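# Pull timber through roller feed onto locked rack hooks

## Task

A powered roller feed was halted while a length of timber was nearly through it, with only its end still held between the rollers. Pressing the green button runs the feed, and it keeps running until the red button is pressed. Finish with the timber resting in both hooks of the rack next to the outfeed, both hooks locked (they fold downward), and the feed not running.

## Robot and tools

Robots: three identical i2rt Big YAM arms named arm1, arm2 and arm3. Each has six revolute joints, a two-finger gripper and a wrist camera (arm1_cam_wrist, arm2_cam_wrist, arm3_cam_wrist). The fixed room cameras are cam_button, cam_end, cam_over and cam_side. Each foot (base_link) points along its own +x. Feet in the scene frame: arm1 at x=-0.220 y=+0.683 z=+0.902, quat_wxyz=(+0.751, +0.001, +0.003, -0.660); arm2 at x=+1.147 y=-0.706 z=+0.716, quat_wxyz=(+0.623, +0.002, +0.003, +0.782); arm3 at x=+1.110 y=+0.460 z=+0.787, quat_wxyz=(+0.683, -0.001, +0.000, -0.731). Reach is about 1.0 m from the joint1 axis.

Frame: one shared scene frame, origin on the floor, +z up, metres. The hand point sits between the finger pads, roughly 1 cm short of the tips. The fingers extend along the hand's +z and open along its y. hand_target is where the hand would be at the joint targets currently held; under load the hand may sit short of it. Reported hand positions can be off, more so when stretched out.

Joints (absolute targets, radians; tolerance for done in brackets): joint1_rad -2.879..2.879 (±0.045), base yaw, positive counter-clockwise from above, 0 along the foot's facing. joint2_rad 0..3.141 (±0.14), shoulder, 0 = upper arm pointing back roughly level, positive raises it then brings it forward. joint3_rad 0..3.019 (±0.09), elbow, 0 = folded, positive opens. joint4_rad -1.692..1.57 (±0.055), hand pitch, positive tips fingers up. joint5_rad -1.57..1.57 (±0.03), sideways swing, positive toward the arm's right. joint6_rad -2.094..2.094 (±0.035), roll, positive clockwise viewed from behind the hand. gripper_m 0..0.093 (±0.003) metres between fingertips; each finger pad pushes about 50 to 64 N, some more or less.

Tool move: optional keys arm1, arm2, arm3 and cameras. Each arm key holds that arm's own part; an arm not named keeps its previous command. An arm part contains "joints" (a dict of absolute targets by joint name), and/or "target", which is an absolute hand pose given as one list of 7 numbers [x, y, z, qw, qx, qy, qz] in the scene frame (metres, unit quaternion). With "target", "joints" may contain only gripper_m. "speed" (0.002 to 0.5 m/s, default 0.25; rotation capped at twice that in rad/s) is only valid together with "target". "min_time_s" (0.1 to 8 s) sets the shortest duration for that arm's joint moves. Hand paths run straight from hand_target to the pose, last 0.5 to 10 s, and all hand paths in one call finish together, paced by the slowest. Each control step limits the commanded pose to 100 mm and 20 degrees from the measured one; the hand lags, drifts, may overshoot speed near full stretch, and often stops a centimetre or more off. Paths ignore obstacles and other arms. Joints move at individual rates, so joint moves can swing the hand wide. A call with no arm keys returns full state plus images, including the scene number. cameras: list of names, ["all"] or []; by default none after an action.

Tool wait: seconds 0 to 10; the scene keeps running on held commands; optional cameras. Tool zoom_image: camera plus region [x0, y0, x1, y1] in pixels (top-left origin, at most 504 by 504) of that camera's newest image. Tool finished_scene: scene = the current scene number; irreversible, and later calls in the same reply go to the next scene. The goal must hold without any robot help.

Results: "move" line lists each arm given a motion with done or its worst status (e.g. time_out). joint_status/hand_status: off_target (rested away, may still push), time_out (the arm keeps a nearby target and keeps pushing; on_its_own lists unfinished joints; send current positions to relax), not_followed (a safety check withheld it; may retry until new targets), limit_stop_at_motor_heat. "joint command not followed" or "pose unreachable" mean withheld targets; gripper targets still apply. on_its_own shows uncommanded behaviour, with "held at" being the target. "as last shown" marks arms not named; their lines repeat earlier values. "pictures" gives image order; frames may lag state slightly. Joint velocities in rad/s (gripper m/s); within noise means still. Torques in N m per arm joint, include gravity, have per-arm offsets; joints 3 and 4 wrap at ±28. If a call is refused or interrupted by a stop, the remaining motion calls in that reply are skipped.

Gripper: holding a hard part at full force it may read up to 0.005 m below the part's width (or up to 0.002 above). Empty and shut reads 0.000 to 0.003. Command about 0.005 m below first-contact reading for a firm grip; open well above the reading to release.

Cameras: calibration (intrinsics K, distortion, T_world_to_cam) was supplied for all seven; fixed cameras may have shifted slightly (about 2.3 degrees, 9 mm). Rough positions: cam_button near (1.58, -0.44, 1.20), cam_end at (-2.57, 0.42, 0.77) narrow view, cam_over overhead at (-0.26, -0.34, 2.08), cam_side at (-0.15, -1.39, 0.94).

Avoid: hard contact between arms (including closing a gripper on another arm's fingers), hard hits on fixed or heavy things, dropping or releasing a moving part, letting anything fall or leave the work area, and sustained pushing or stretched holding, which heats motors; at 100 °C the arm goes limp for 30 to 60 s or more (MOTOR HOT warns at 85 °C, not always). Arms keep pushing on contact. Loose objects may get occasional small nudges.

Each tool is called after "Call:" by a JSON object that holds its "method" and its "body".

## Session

Call:
{"method": "move", "body": {"cameras": ["all"]}}

Call:
{"method": "zoom_image", "body": {"camera": "cam_side", "region": [0, 260, 340, 440]}}

Call:
{"method": "zoom_image", "body": {"camera": "cam_over", "region": [240, 160, 520, 360]}}

Call:
{"method": "zoom_image", "body": {"camera": "cam_end", "region": [600, 230, 860, 370]}}

Call:
{"method": "zoom_image", "body": {"camera": "cam_end", "region": [260, 150, 620, 460]}}

Scene clock: 0.00 s.
Joint torques (N m): no reading
Motor temperatures (°C): arm1=[27 29 29 29 25 29 28] | arm2=[31 30 31 27 27 28 28] | arm3=[33 28 29 27 26 27 28]
Heat: arm1: hottest joint2_rad 29 °C; arm2: hottest joint1_rad 31 °C; arm3: hottest joint1_rad 33 °C.
Joint velocities: within noise
arm1.joint_positions: joint1_rad=-0.554 joint2_rad=+0.642 joint3_rad=+1.411 joint4_rad=-1.401 joint5_rad=+0.028 joint6_rad=+0.041 gripper_m=+0.09396
arm1.joint_status: not commanded
arm1.hand: x=-0.3191 y=+0.4687 z=+1.4315 quat_wxyz=(-0.240, -0.763, -0.464, +0.382) (m; scene frame)
arm1.hand_target: x=-0.3183 y=+0.4704 z=+1.4415 quat_wxyz=(-0.245, -0.758, -0.461, +0.391) (m; scene frame)
arm1.hand_status: not commanded
arm2.joint_positions: joint1_rad=+0.758 joint2_rad=+0.632 joint3_rad=+1.400 joint4_rad=-1.527 joint5_rad=-0.280 joint6_rad=+0.542 gripper_m=+0.09396
arm2.joint_status: not commanded
arm2.hand: x=+0.9534 y=-0.6301 z=+1.2255 quat_wxyz=(+0.122, +0.796, -0.440, -0.396) (m; scene frame)
arm2.hand_target: x=+0.9550 y=-0.6311 z=+1.2356 quat_wxyz=(+0.121, +0.793, -0.437, -0.408) (m; scene frame)
arm2.hand_status: not commanded
arm3.joint_positions: joint1_rad=+0.501 joint2_rad=+0.580 joint3_rad=+1.406 joint4_rad=-1.593 joint5_rad=-0.173 joint6_rad=-0.379 gripper_m=+0.09396
arm3.joint_status: not commanded
arm3.hand: x=+1.2122 y=+0.3121 z=+1.2921 quat_wxyz=(-0.337, -0.308, -0.864, +0.211) (m; scene frame)
arm3.hand_target: x=+1.2115 y=+0.3137 z=+1.3028 quat_wxyz=(-0.346, -0.305, -0.860, +0.220) (m; scene frame)
arm3.hand_status: not commanded
pictures: arm1_cam_wrist, arm2_cam_wrist, arm3_cam_wrist, cam_button, cam_end, cam_over, cam_side
camera_calibration:
arm1_cam_wrist: T_world_to_cam=[[-0.883821, 0.467691, -0.0112286, -0.486452], [0.44678, 0.8367, -0.316736, 0.210041], [-0.138739, -0.284955, -0.948447, 1.57503], [0, 0, 0, 1]] pos_world=[-0.305259, 0.500581, 1.5549]
arm2_cam_wrist: T_world_to_cam=[[0.609302, 0.585094, -0.535178, 0.444322], [0.678198, -0.734242, -0.0305926, -1.06597], [-0.41085, -0.344317, -0.844185, 1.33495], [0, 0, 0, 1]] pos_world=[1.00067, -0.583002, 1.33212]
arm3_cam_wrist: T_world_to_cam=[[-0.682512, -0.715138, 0.150848, 0.857754], [-0.730323, 0.659297, -0.178761, 0.913508], [0.0283849, -0.232175, -0.97226, 1.41712], [0, 0, 0, 1]] pos_world=[1.21236, 0.340159, 1.41172]

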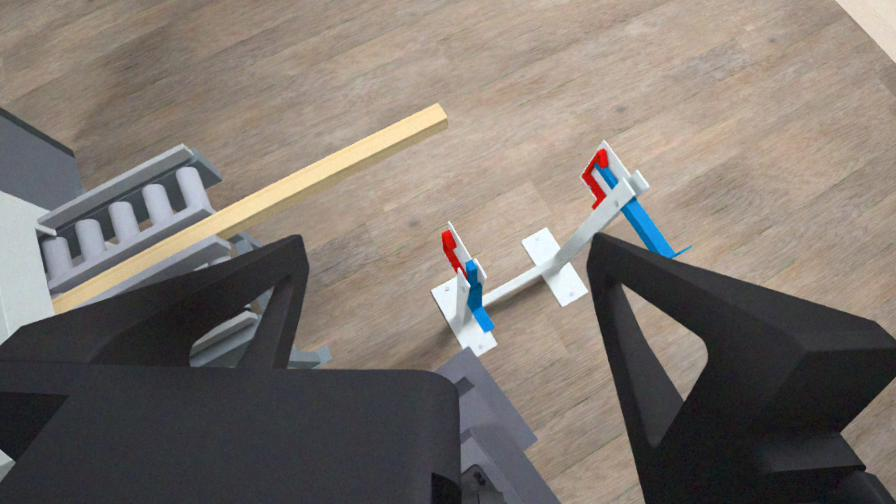

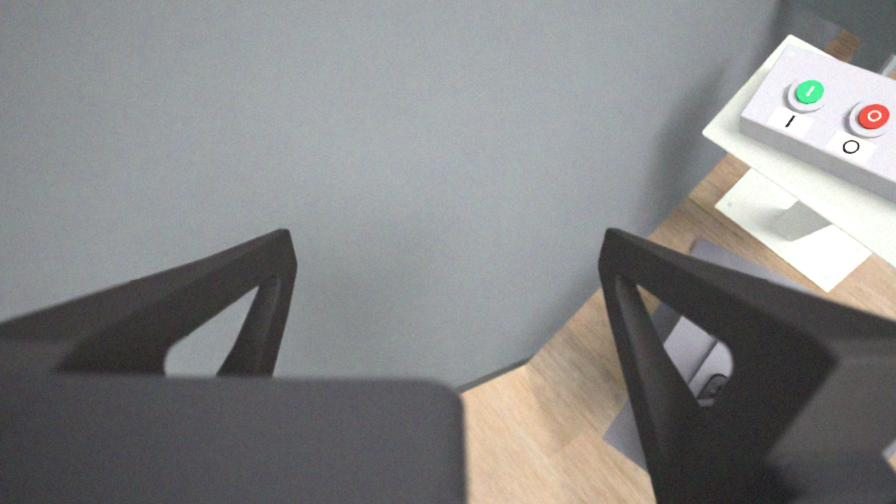

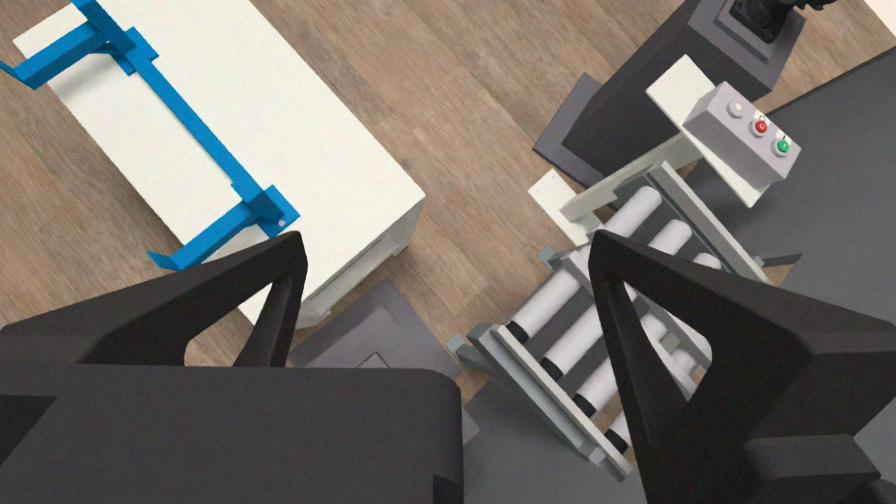

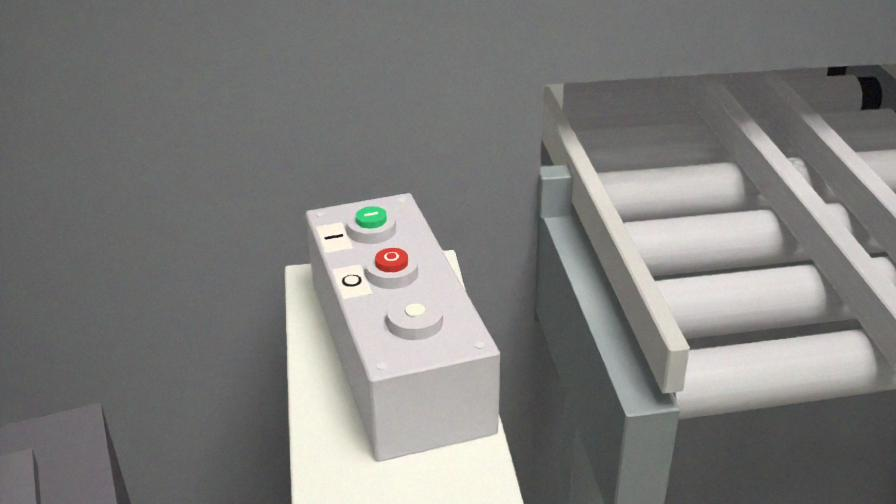

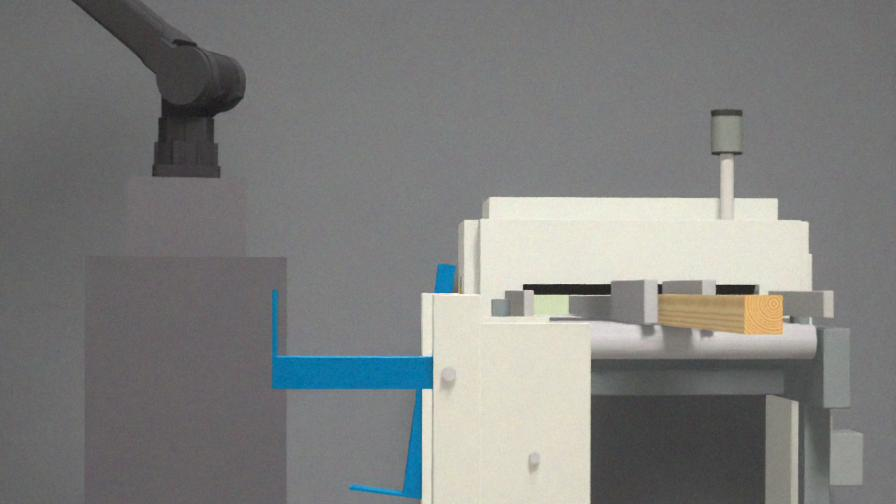

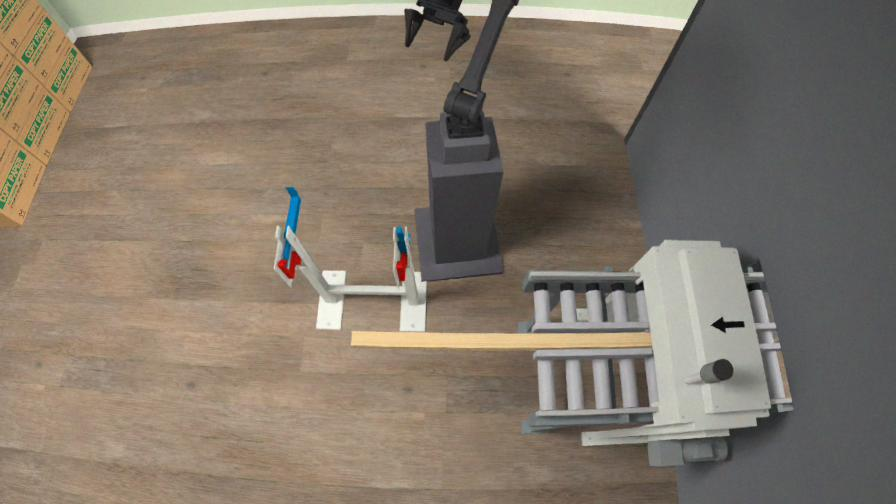

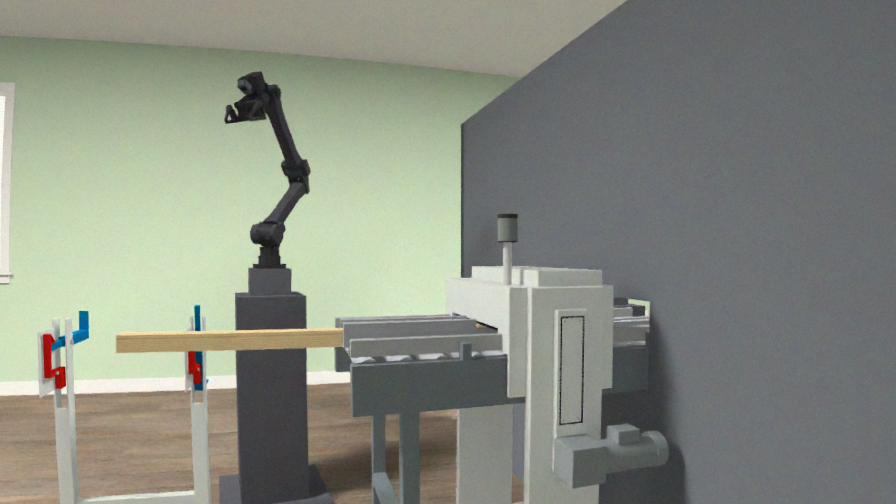

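Scaled by 1.482 from the camera's 896x504 image, which has a finer 1280x720 frame.

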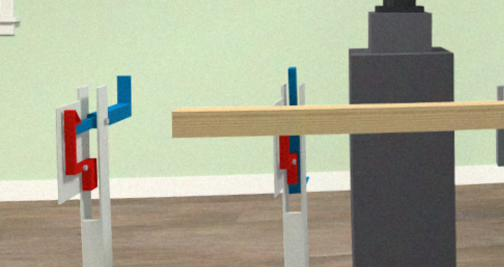

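Scaled by 1.800 from the camera's 896x504 image, which has a finer 1280x720 frame.

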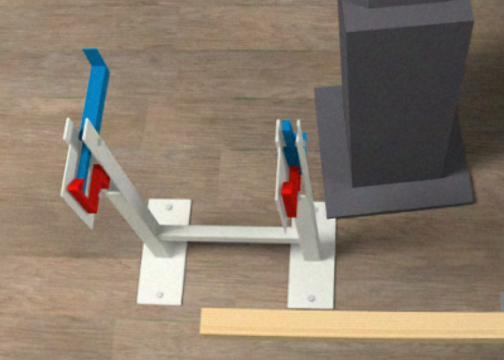

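Scaled by 1.938 from the camera's 896x504 image, which has a finer 1280x720 frame.

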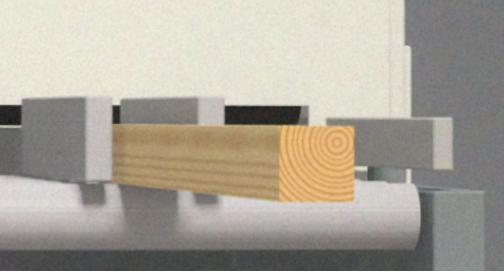

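Scaled by 1.400 from the camera's 896x504 image, which has a finer 1280x720 frame.

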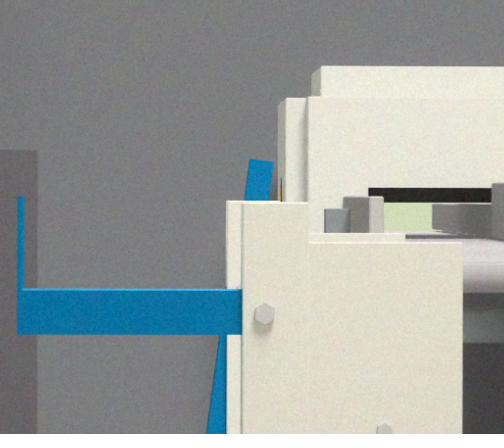

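Call:
{"method": "move", "body": {"arm1": {"target": [-0.425, 0.43, 0.93, 0, 1, 0, 0], "speed": 0.3, "joints": {"gripper_m": 0.0}}, "arm2": {"target": [0.937, -0.401, 0.90, 0, 0.887, -0.462, 0], "speed": 0.3, "joints": {"gripper_m": 0.0}}, "arm3": {"joints": {"joint1_rad": 0.161, "joint2_rad": 2.062, "joint3_rad": 0.601, "joint4_rad": 1.43, "joint5_rad": 1.292, "joint6_rad": -1.553, "gripper_m": 0.06}, "min_time_s": 4}, "cameras": ["arm1_cam_wrist", "arm2_cam_wrist", "arm3_cam_wrist", "cam_over", "cam_end"]}}

Call:
{"method": "zoom_image", "body": {"camera": "arm3_cam_wrist", "region": [350, 80, 450, 200]}}

Call:
{"method": "zoom_image", "body": {"camera": "arm1_cam_wrist", "region": [200, 0, 650, 300]}}

Call:
{"method": "zoom_image", "body": {"camera": "cam_end", "region": [260, 180, 620, 504]}}

Call:
{"method": "zoom_image", "body": {"camera": "cam_side", "region": [160, 290, 240, 420]}}

Scene clock: 17.63 s.
Joint torques (N m): arm1=[-0.79 -8.88 8.05 0.39 -0.11 0.09] | arm2=[-0.56 -7.47 9.36 0.62 0.11 -0.15] | arm3=[0.62 -11.52 2.15 1.84 0.12 0]
Motor temperatures (°C): arm1=[27 30 31 29 25 29 28] | arm2=[31 30 33 27 27 28 28] | arm3=[33 28 31 28 26 27 28]
Heat: arm1: hottest joint3_rad 31 °C; arm2: hottest joint3_rad 33 °C; arm3: hottest joint1_rad 33 °C.
move: arm1 done; arm2 done; arm3 done
Joint velocities: within noise
arm1.joint_positions: joint1_rad=-0.800 joint2_rad=+1.392 joint3_rad=+0.718 joint4_rad=-0.908 joint5_rad=-0.004 joint6_rad=+0.874 gripper_m=+0.00047
arm1.joint_status: all done
arm1.hand: x=-0.4166 y=+0.4342 z=+0.9295 quat_wxyz=(+0.006, -1.000, -0.013, -0.003) (m; scene frame)
arm1.hand_target: x=-0.4249 y=+0.4302 z=+0.9302 quat_wxyz=(+0.000, -1.000, +0.000, +0.000) (m; scene frame)
arm1.hand_status: done (0.009 m and 1.7 deg from the pose sent, 0.514 m and 80.6 deg at the start)
arm2.joint_positions: joint1_rad=+0.398 joint2_rad=+1.321 joint3_rad=+1.099 joint4_rad=-1.365 joint5_rad=+0.006 joint6_rad=+0.015 gripper_m=+0.00121
arm2.joint_status: all done
arm2.hand: x=+0.9386 y=-0.4104 z=+0.8989 quat_wxyz=(+0.004, +0.886, -0.463, +0.006) (m; scene frame)
arm2.hand_target: x=+0.9371 y=-0.4011 z=+0.9001 quat_wxyz=(+0.000, +0.887, -0.462, +0.000) (m; scene frame)
arm2.hand_status: done (0.010 m and 0.8 deg from the pose sent, 0.398 m and 49.1 deg at the start)
arm3.joint_positions: joint1_rad=+0.166 joint2_rad=+2.049 joint3_rad=+0.607 joint4_rad=+1.410 joint5_rad=+1.290 joint6_rad=-1.542 gripper_m=+0.06008
arm3.joint_status: all done
arm3.hand: x=+0.9857 y=+0.0183 z=+0.8400 quat_wxyz=(+0.396, -0.398, -0.588, +0.583) (m; scene frame)
arm3.hand_target: x=+0.9828 y=+0.0224 z=+0.8364 quat_wxyz=(+0.401, -0.397, -0.588, +0.580) (m; scene frame)
arm3.hand_status: not commanded
pictures: arm1_cam_wrist, arm2_cam_wrist, arm3_cam_wrist, cam_end, cam_over
camera_calibration:
arm1_cam_wrist: T_world_to_cam=[[-0.0168649, 0.999565, 0.0241806, -0.464705], [0.814034, -0.000316097, 0.580817, -0.194376], [0.580572, 0.0294793, -0.813675, 1.11335], [0, 0, 0, 1]] pos_world=[-0.495989, 0.43162, 1.03004]
arm2_cam_wrist: T_world_to_cam=[[0.817647, 0.57568, 0.0067654, -0.536564], [0.454625, -0.652831, 0.60591, -1.23353], [0.353227, -0.492345, -0.795504, 0.307093], [0, 0, 0, 1]] pos_world=[0.89104, -0.345202, 0.995332]
arm3_cam_wrist: T_world_to_cam=[[-0.00791524, 0.00761823, 0.99994, -0.830165], [0.244011, 0.969757, -0.00545676, -0.250683], [-0.96974, 0.243953, -0.00953479, 1.08227], [0, 0, 0, 1]] pos_world=[1.10412, -0.0145967, 0.839066]

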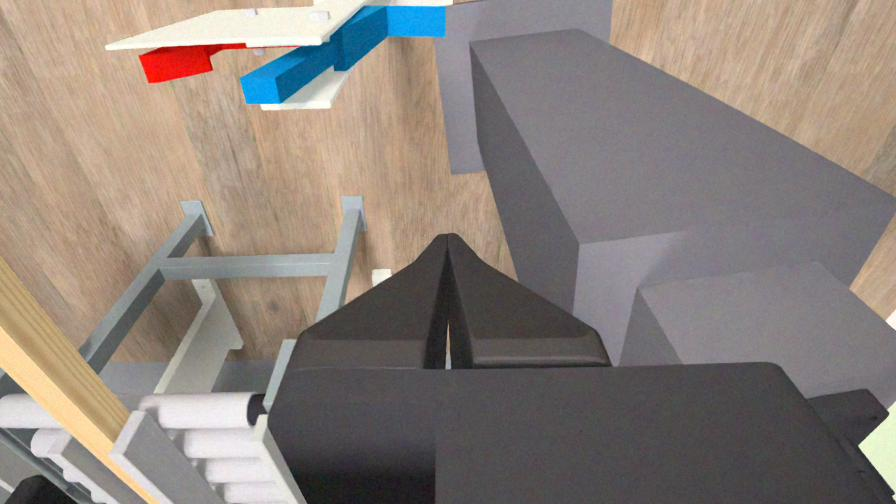

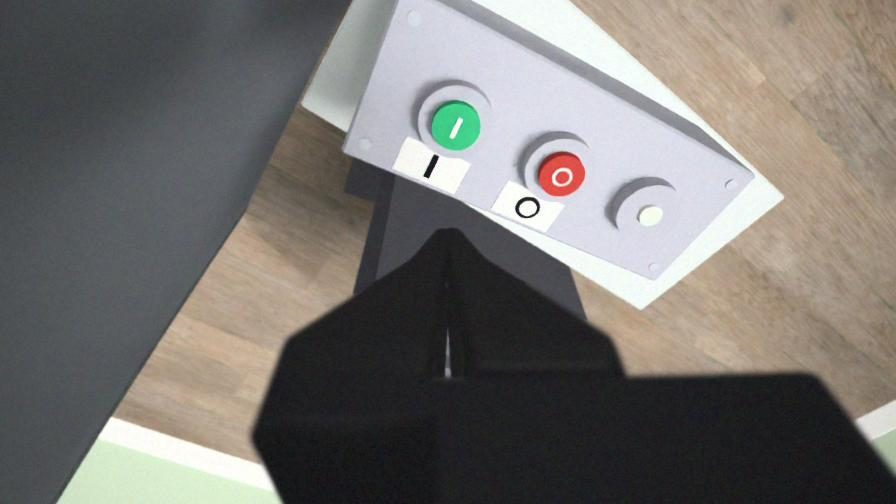

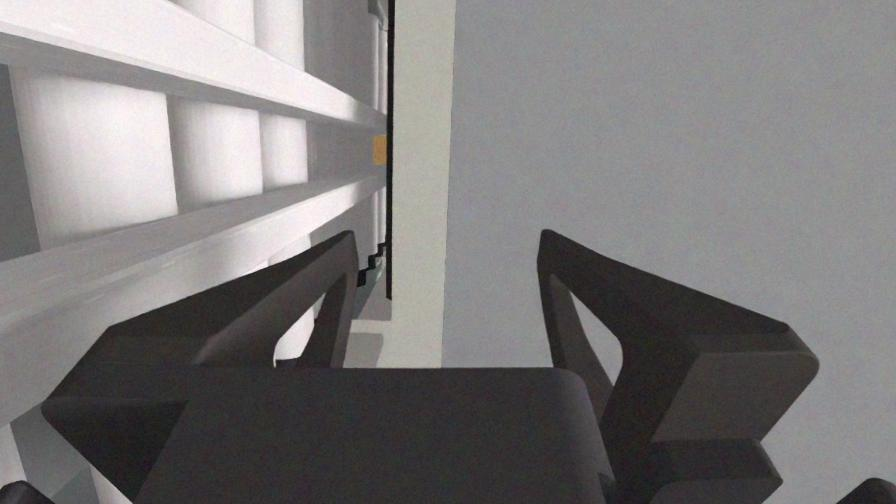

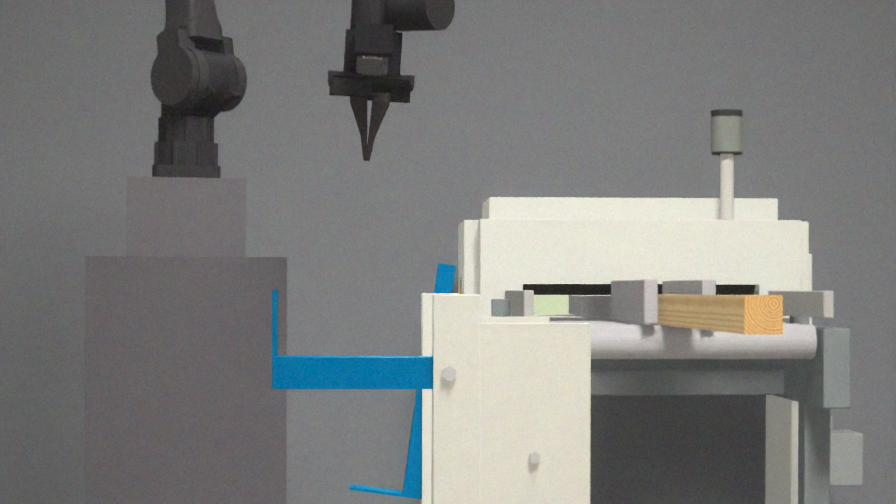

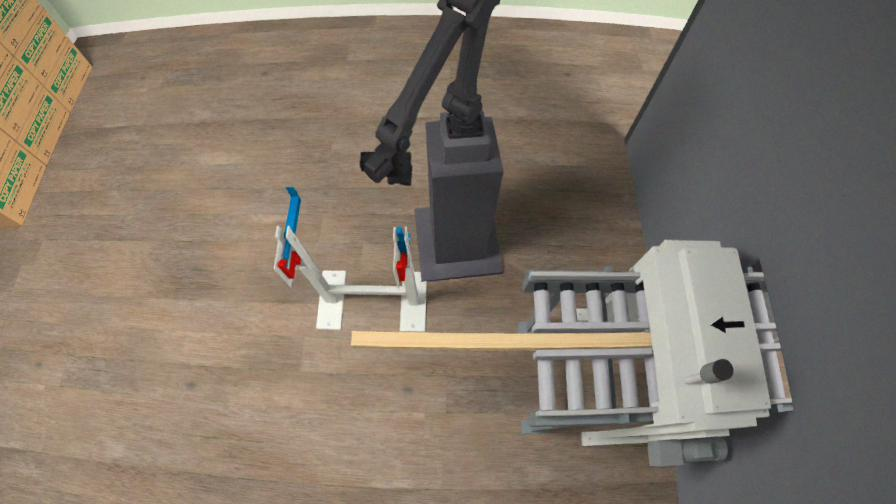

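Scaled by 4.200 from the camera's 896x504 image, which has a finer 1280x720 frame.

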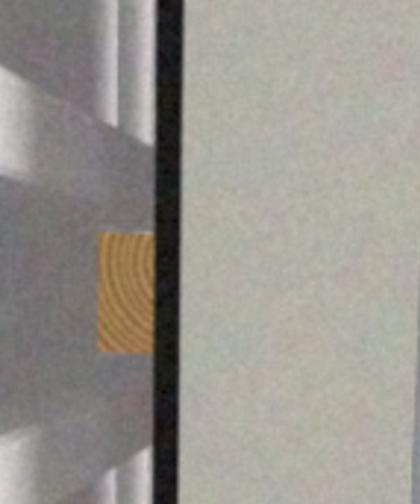

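Scaled by 1.120 from the camera's 896x504 image, which has a finer 1280x720 frame.

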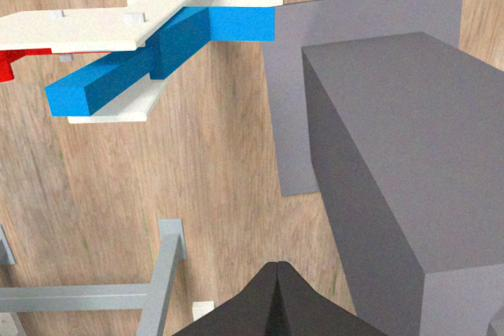

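Scaled by 1.400 from the camera's 896x504 image, which has a finer 1280x720 frame.

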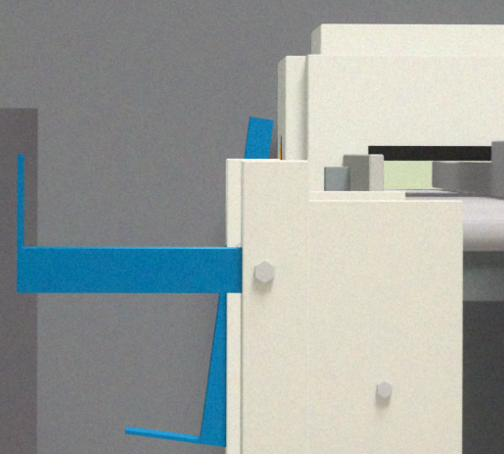

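This scene's latest camera images include none from cam_side. They are from: arm1_cam_wrist, arm2_cam_wrist, arm3_cam_wrist, cam_end, cam_over. cam_side's image comes with the result of a call that names it in "cameras".

Call:
{"method": "move", "body": {"arm1": {"target": [-0.432, 0.4, 0.808, 0, 1, 0, 0], "speed": 0.2}, "arm2": {"target": [0.936, -0.398, 0.855, 0, 0.887, -0.462, 0], "speed": 0.15}, "cameras": ["arm1_cam_wrist", "arm2_cam_wrist", "cam_end", "cam_side", "cam_over"]}}

Call:
{"method": "zoom_image", "body": {"camera": "cam_end", "region": [340, 180, 560, 400]}}

Call:
{"method": "zoom_image", "body": {"camera": "cam_side", "region": [140, 240, 260, 400]}}

Call:
{"method": "zoom_image", "body": {"camera": "cam_over", "region": [350, 160, 460, 300]}}

Scene clock: 22.47 s.
Joint torques (N m): arm1=[1.38 -11.52 5.74 0.24 -0.07 0.15] | arm2=[-0.62 -7.24 8.23 0.65 0.09 -0.15] | arm3=[0.56 -11.52 2.13 1.84 0.12 -0.01]
Motor temperatures (°C): arm1=[27 30 31 29 25 29 28] | arm2=[31 30 35 27 27 28 29] | arm3=[33 28 31 28 26 27 28]
Heat: arm1: hottest joint3_rad 31 °C; arm2: hottest joint3_rad 35 °C; arm3: hottest joint1_rad 33 °C.
move: arm1 off_target; arm2 done
Joint velocities: within noise
arm1.joint_positions: joint1_rad=-0.787 joint2_rad=+1.758 joint3_rad=+0.703 joint4_rad=-0.525 joint5_rad=-0.004 joint6_rad=+0.914 gripper_m=+0.00047
arm1.joint_status: not commanded
arm1.hand: x=-0.4310 y=+0.4104 z=+0.8101 quat_wxyz=(+0.006, -1.000, +0.001, -0.003) (m; scene frame)
arm1.hand_target: x=-0.4318 y=+0.4002 z=+0.8081 quat_wxyz=(+0.000, -1.000, +0.000, +0.000) (m; scene frame)
arm1.hand_status: off_target (0.011 m and 0.8 deg from the pose sent, 0.127 m and 1.7 deg at the start)
arm2.joint_positions: joint1_rad=+0.396 joint2_rad=+1.356 joint3_rad=+1.030 joint4_rad=-1.241 joint5_rad=+0.007 joint6_rad=+0.012 gripper_m=+0.00121
arm2.joint_status: not commanded
arm2.hand: x=+0.9345 y=-0.4037 z=+0.8612 quat_wxyz=(-0.001, +0.887, -0.463, -0.003) (m; scene frame)
arm2.hand_target: x=+0.9361 y=-0.3982 z=+0.8551 quat_wxyz=(+0.000, +0.887, -0.462, +0.000) (m; scene frame)
arm2.hand_status: done (0.009 m and 0.4 deg from the pose sent, 0.046 m and 0.8 deg at the start)
arm3: as last shown
arm3.joint_positions: joint1_rad=+0.166 joint2_rad=+2.049 joint3_rad=+0.607 joint4_rad=+1.410 joint5_rad=+1.290 joint6_rad=-1.543 gripper_m=+0.06008
pictures: arm1_cam_wrist, arm2_cam_wrist, cam_end, cam_over, cam_side
camera_calibration:
arm1_cam_wrist: T_world_to_cam=[[0.0113399, 0.999669, 0.0230837, -0.425295], [0.814324, -0.0226297, 0.579969, -0.103376], [0.580299, 0.0122209, -0.814312, 1.03286], [0, 0, 0, 1]] pos_world=[-0.510363, 0.410192, 0.910842]
arm2_cam_wrist: T_world_to_cam=[[0.817338, 0.576117, 0.00692279, -0.536529], [0.461822, -0.662277, 0.590008, -1.20126], [0.344498, -0.479039, -0.807368, 0.305592], [0, 0, 0, 1]] pos_world=[0.888019, -0.340075, 0.959194]

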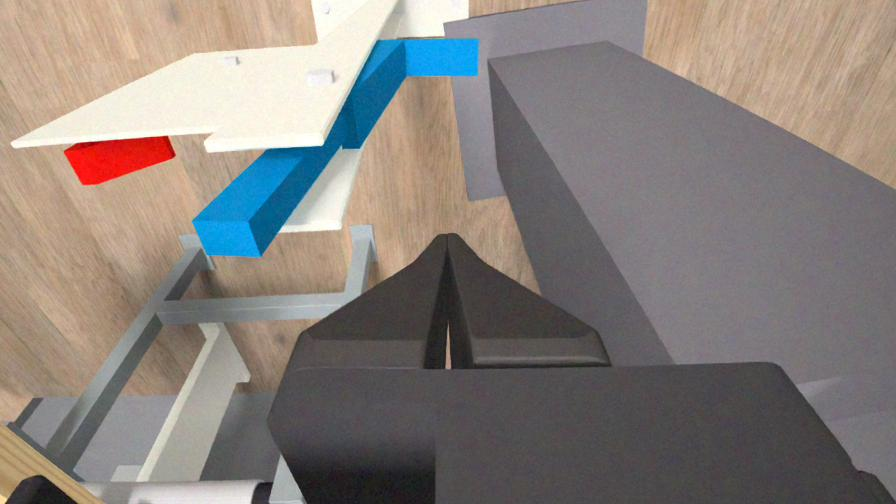

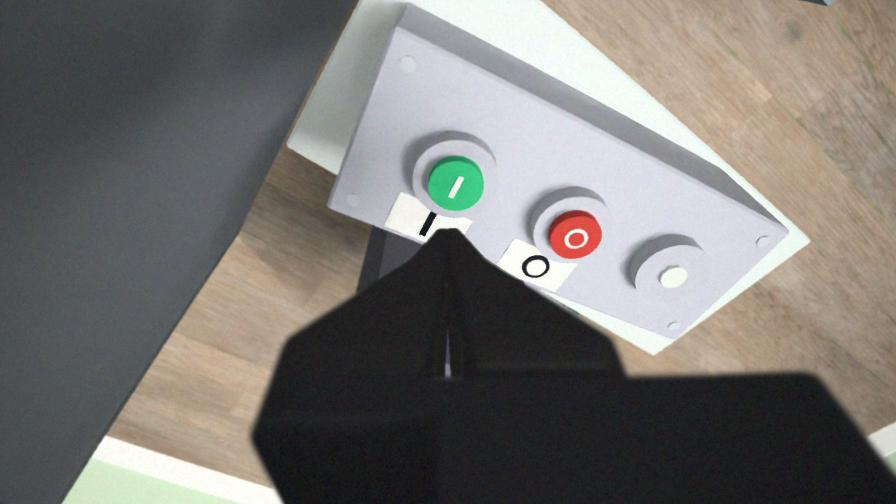

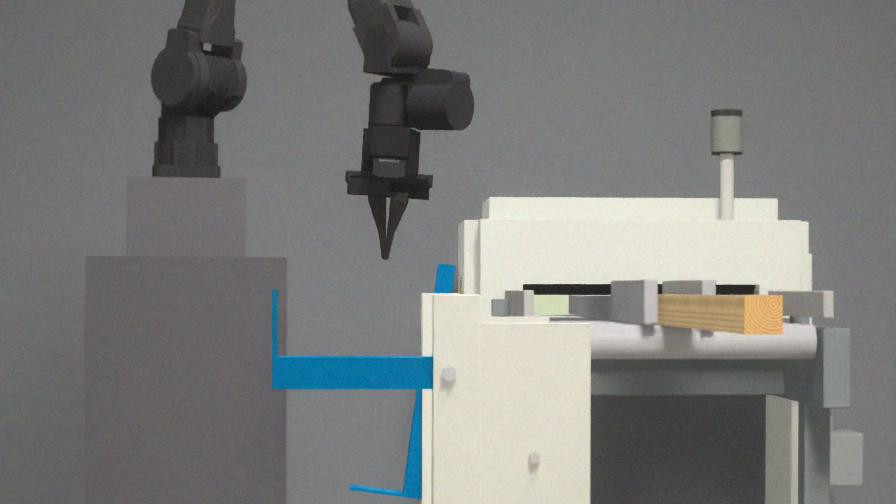

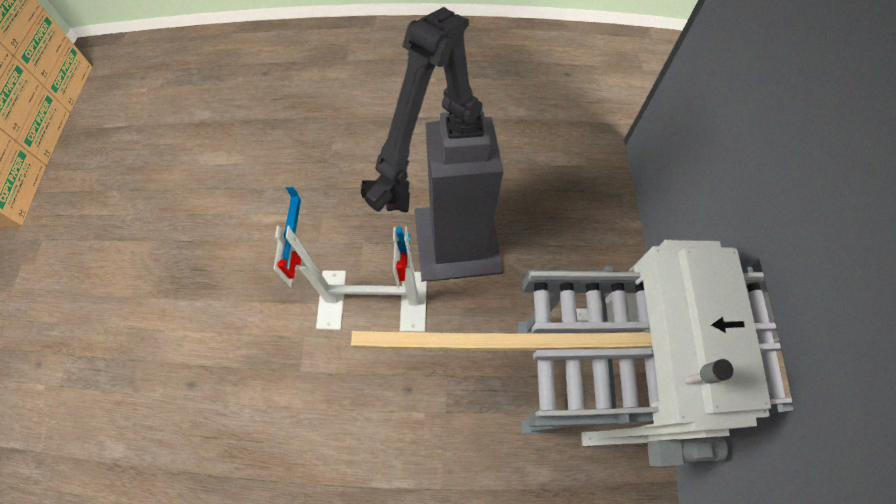

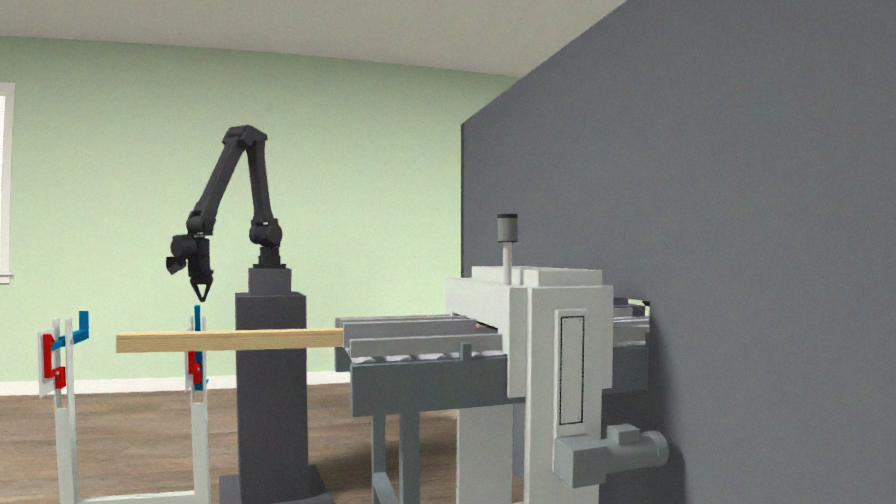

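Scaled by 2.291 from the camera's 896x504 image, which has a finer 1280x720 frame.

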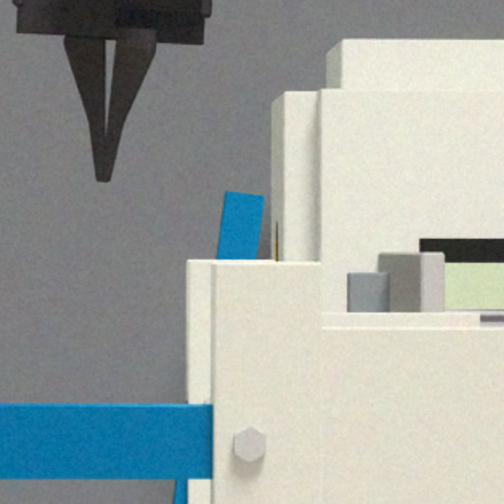

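Scaled by 3.150 from the camera's 896x504 image, which has a finer 1280x720 frame.

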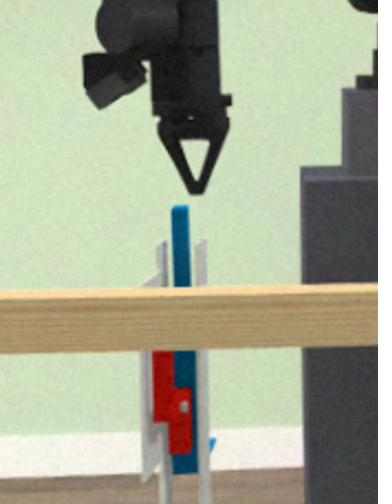

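Scaled by 3.600 from the camera's 896x504 image, which has a finer 1280x720 frame.

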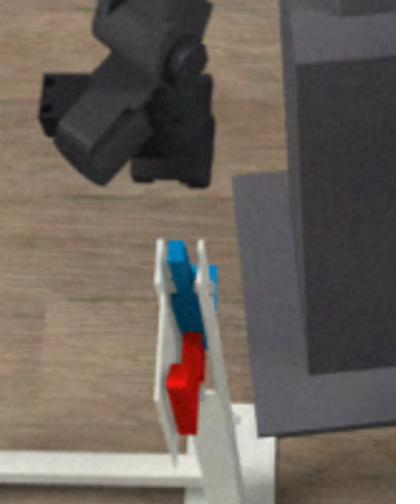

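Call:
{"method": "move", "body": {"arm1": {"target": [-0.428, 0.345, 0.782, 0, 1, 0, 0], "speed": 0.12}}}

Call:
{"method": "move", "body": {"arm1": {"target": [-0.428, 0.314, 0.774, 0, 1, 0, 0], "speed": 0.1}, "cameras": ["cam_end"]}}

Call:
{"method": "move", "body": {"arm1": {"target": [-0.428, 0.296, 0.762, 0, 1, 0, 0], "speed": 0.1}, "cameras": ["arm1_cam_wrist", "cam_end", "cam_side"]}}

Call:
{"method": "zoom_image", "body": {"camera": "cam_end", "region": [340, 180, 560, 400]}}

Call:
{"method": "zoom_image", "body": {"camera": "cam_side", "region": [140, 240, 260, 400]}}

Scene clock: 28.83 s.
Joint torques (N m): arm1=[1.38 -12.75 6.89 0.32 0.02 0.11] | arm2=[-0.62 -7.24 8.21 0.65 0.09 -0.15] | arm3=[0.56 -11.52 2.14 1.84 0.11 -0.01]
Motor temperatures (°C): arm1=[27 30 31 29 25 29 28] | arm2=[31 30 35 27 27 28 29] | arm3=[33 28 31 28 26 27 28]
Heat: arm1: hottest joint3_rad 31 °C; arm2: hottest joint3_rad 35 °C; arm3: hottest joint1_rad 33 °C.
move: arm1 off_target
Joint velocities: within noise
arm1.joint_positions: joint1_rad=-0.693 joint2_rad=+1.889 joint3_rad=+0.815 joint4_rad=-0.509 joint5_rad=-0.005 joint6_rad=+1.006 gripper_m=+0.00047
arm1.joint_status: not commanded
arm1.hand: x=-0.4250 y=+0.3587 z=+0.7855 quat_wxyz=(+0.007, -1.000, +0.000, -0.004) (m; scene frame)
arm1.hand_target: x=-0.4277 y=+0.3453 z=+0.7824 quat_wxyz=(+0.000, -1.000, +0.000, +0.000) (m; scene frame)
arm1.hand_status: off_target (0.014 m and 0.9 deg from the pose sent, 0.071 m and 0.8 deg at the start)
arm2, arm3: as last shown
arm2.joint_positions: joint1_rad=+0.396 joint2_rad=+1.356 joint3_rad=+1.030 joint4_rad=-1.241 joint5_rad=+0.007 joint6_rad=+0.011 gripper_m=+0.00121
arm2.hand: x=+0.9345 y=-0.4037 z=+0.8612 quat_wxyz=(-0.001, +0.887, -0.462, -0.003) (m; scene frame)
pictures: none

Scene clock: 29.87 s.
Joint torques (N m): arm1=[2.2 -13.39 8.12 -0.13 -0.16 0.11] | arm2=[-0.62 -7.24 8.23 0.65 0.09 -0.15] | arm3=[0.62 -11.46 2.15 1.84 0.12 -0.01]
Motor temperatures (°C): arm1=[27 30 31 29 25 29 28] | arm2=[31 30 35 27 27 28 29] | arm3=[33 28 31 28 26 27 28]
Heat: arm1: hottest joint3_rad 31 °C; arm2: hottest joint3_rad 35 °C; arm3: hottest joint1_rad 33 °C.
move: arm1 off_target
Joint velocities: within noise
arm1.joint_positions: joint1_rad=-0.664 joint2_rad=+1.945 joint3_rad=+0.877 joint4_rad=-0.524 joint5_rad=-0.001 joint6_rad=+1.045 gripper_m=+0.00047
arm1.joint_status: not commanded
arm1.hand: x=-0.4257 y=+0.3376 z=+0.7756 quat_wxyz=(+0.012, -1.000, +0.005, -0.004) (m; scene frame)
arm1.hand_target: x=-0.4274 y=+0.3146 z=+0.7748 quat_wxyz=(+0.000, -1.000, +0.000, +0.000) (m; scene frame)
arm1.hand_status: off_target (0.024 m and 1.6 deg from the pose sent, 0.046 m and 0.9 deg at the start)
arm2, arm3: as last shown
pictures: cam_end

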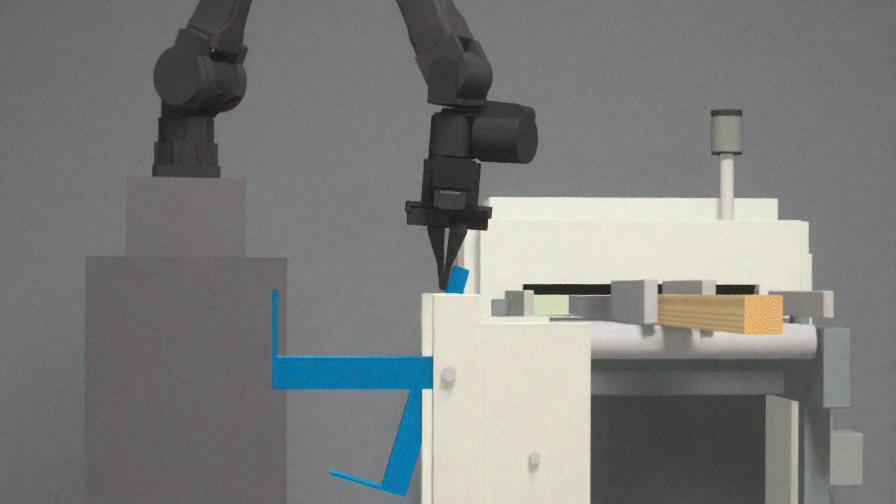

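Scene clock: 30.87 s.
Joint torques (N m): arm1=[1.79 -14.27 8.53 0.18 -0.15 0.16] | arm2=[-0.62 -7.24 8.23 0.65 0.09 -0.14] | arm3=[0.62 -11.52 2.14 1.83 0.11 -0.01]
Motor temperatures (°C): arm1=[27 30 31 29 25 29 28] | arm2=[31 30 35 27 27 28 29] | arm3=[33 28 31 28 26 27 28]
Heat: arm1: hottest joint3_rad 31 °C; arm2: hottest joint3_rad 35 °C; arm3: hottest joint1_rad 33 °C.
move: arm1 off_target
Joint velocities: within noise
arm1.joint_positions: joint1_rad=-0.645 joint2_rad=+1.992 joint3_rad=+0.921 joint4_rad=-0.528 joint5_rad=-0.001 joint6_rad=+1.065 gripper_m=+0.00047
arm1.joint_status: not commanded
arm1.hand: x=-0.4249 y=+0.3232 z=+0.7649 quat_wxyz=(+0.015, -1.000, +0.006, -0.006) (m; scene frame)
arm1.hand_target: x=-0.4273 y=+0.2968 z=+0.7631 quat_wxyz=(+0.000, -1.000, +0.000, +0.000) (m; scene frame)
arm1.hand_status: off_target (0.028 m and 2.0 deg from the pose sent, 0.044 m and 1.6 deg at the start)
arm2, arm3: as last shown
pictures: arm1_cam_wrist, cam_end, cam_side
camera_calibration:
arm1_cam_wrist: T_world_to_cam=[[0.019571, 0.998925, 0.0420236, -0.34791], [0.810651, -0.040456, 0.584131, -0.0830697], [0.585203, 0.0226344, -0.810571, 0.989426], [0, 0, 0, 1]] pos_world=[-0.504866, 0.32178, 0.865144]

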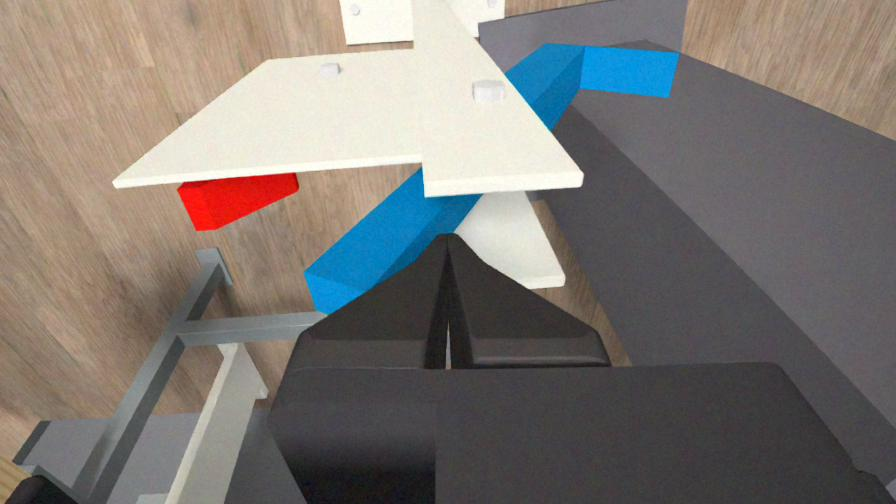

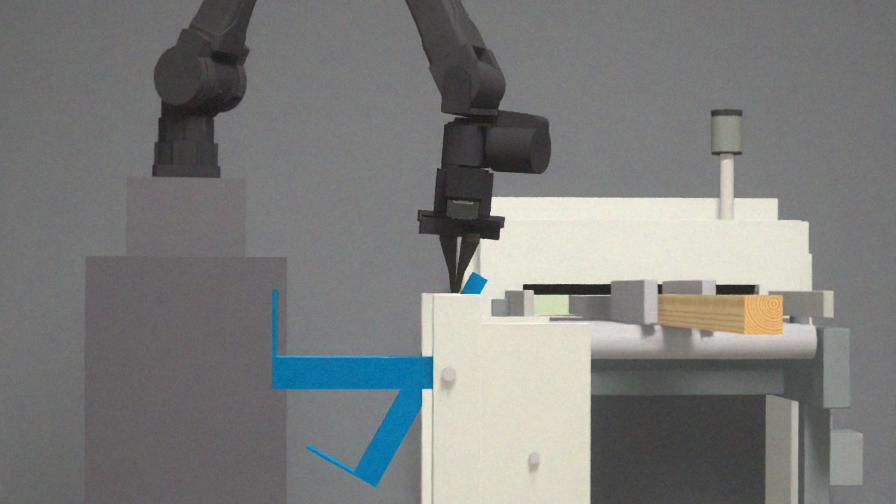

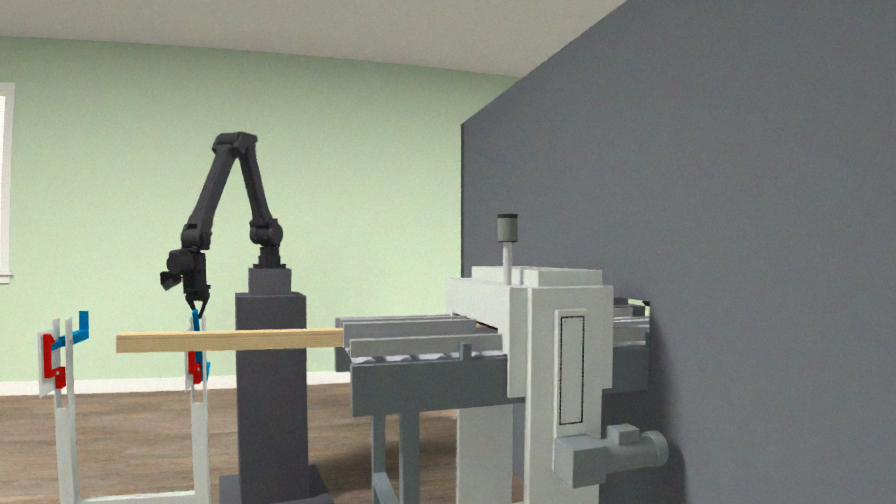

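Scaled by 2.291 from the camera's 896x504 image, which has a finer 1280x720 frame.

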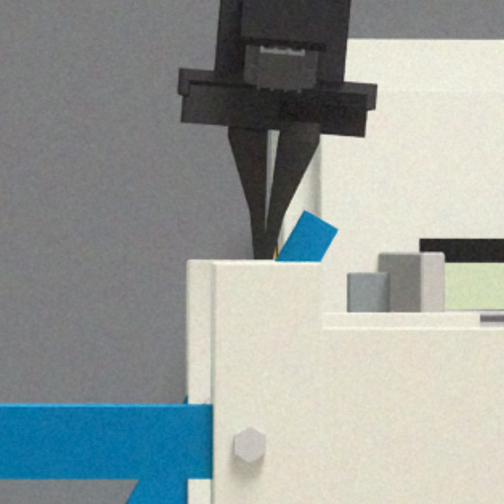

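Scaled by 3.150 from the camera's 896x504 image, which has a finer 1280x720 frame.

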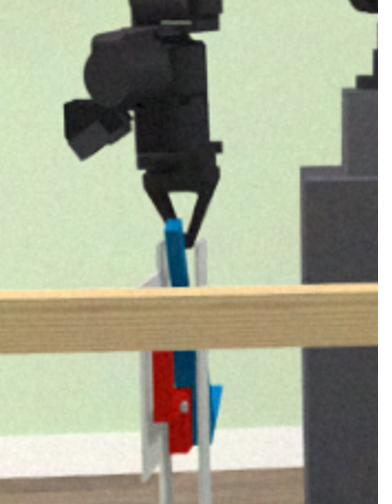

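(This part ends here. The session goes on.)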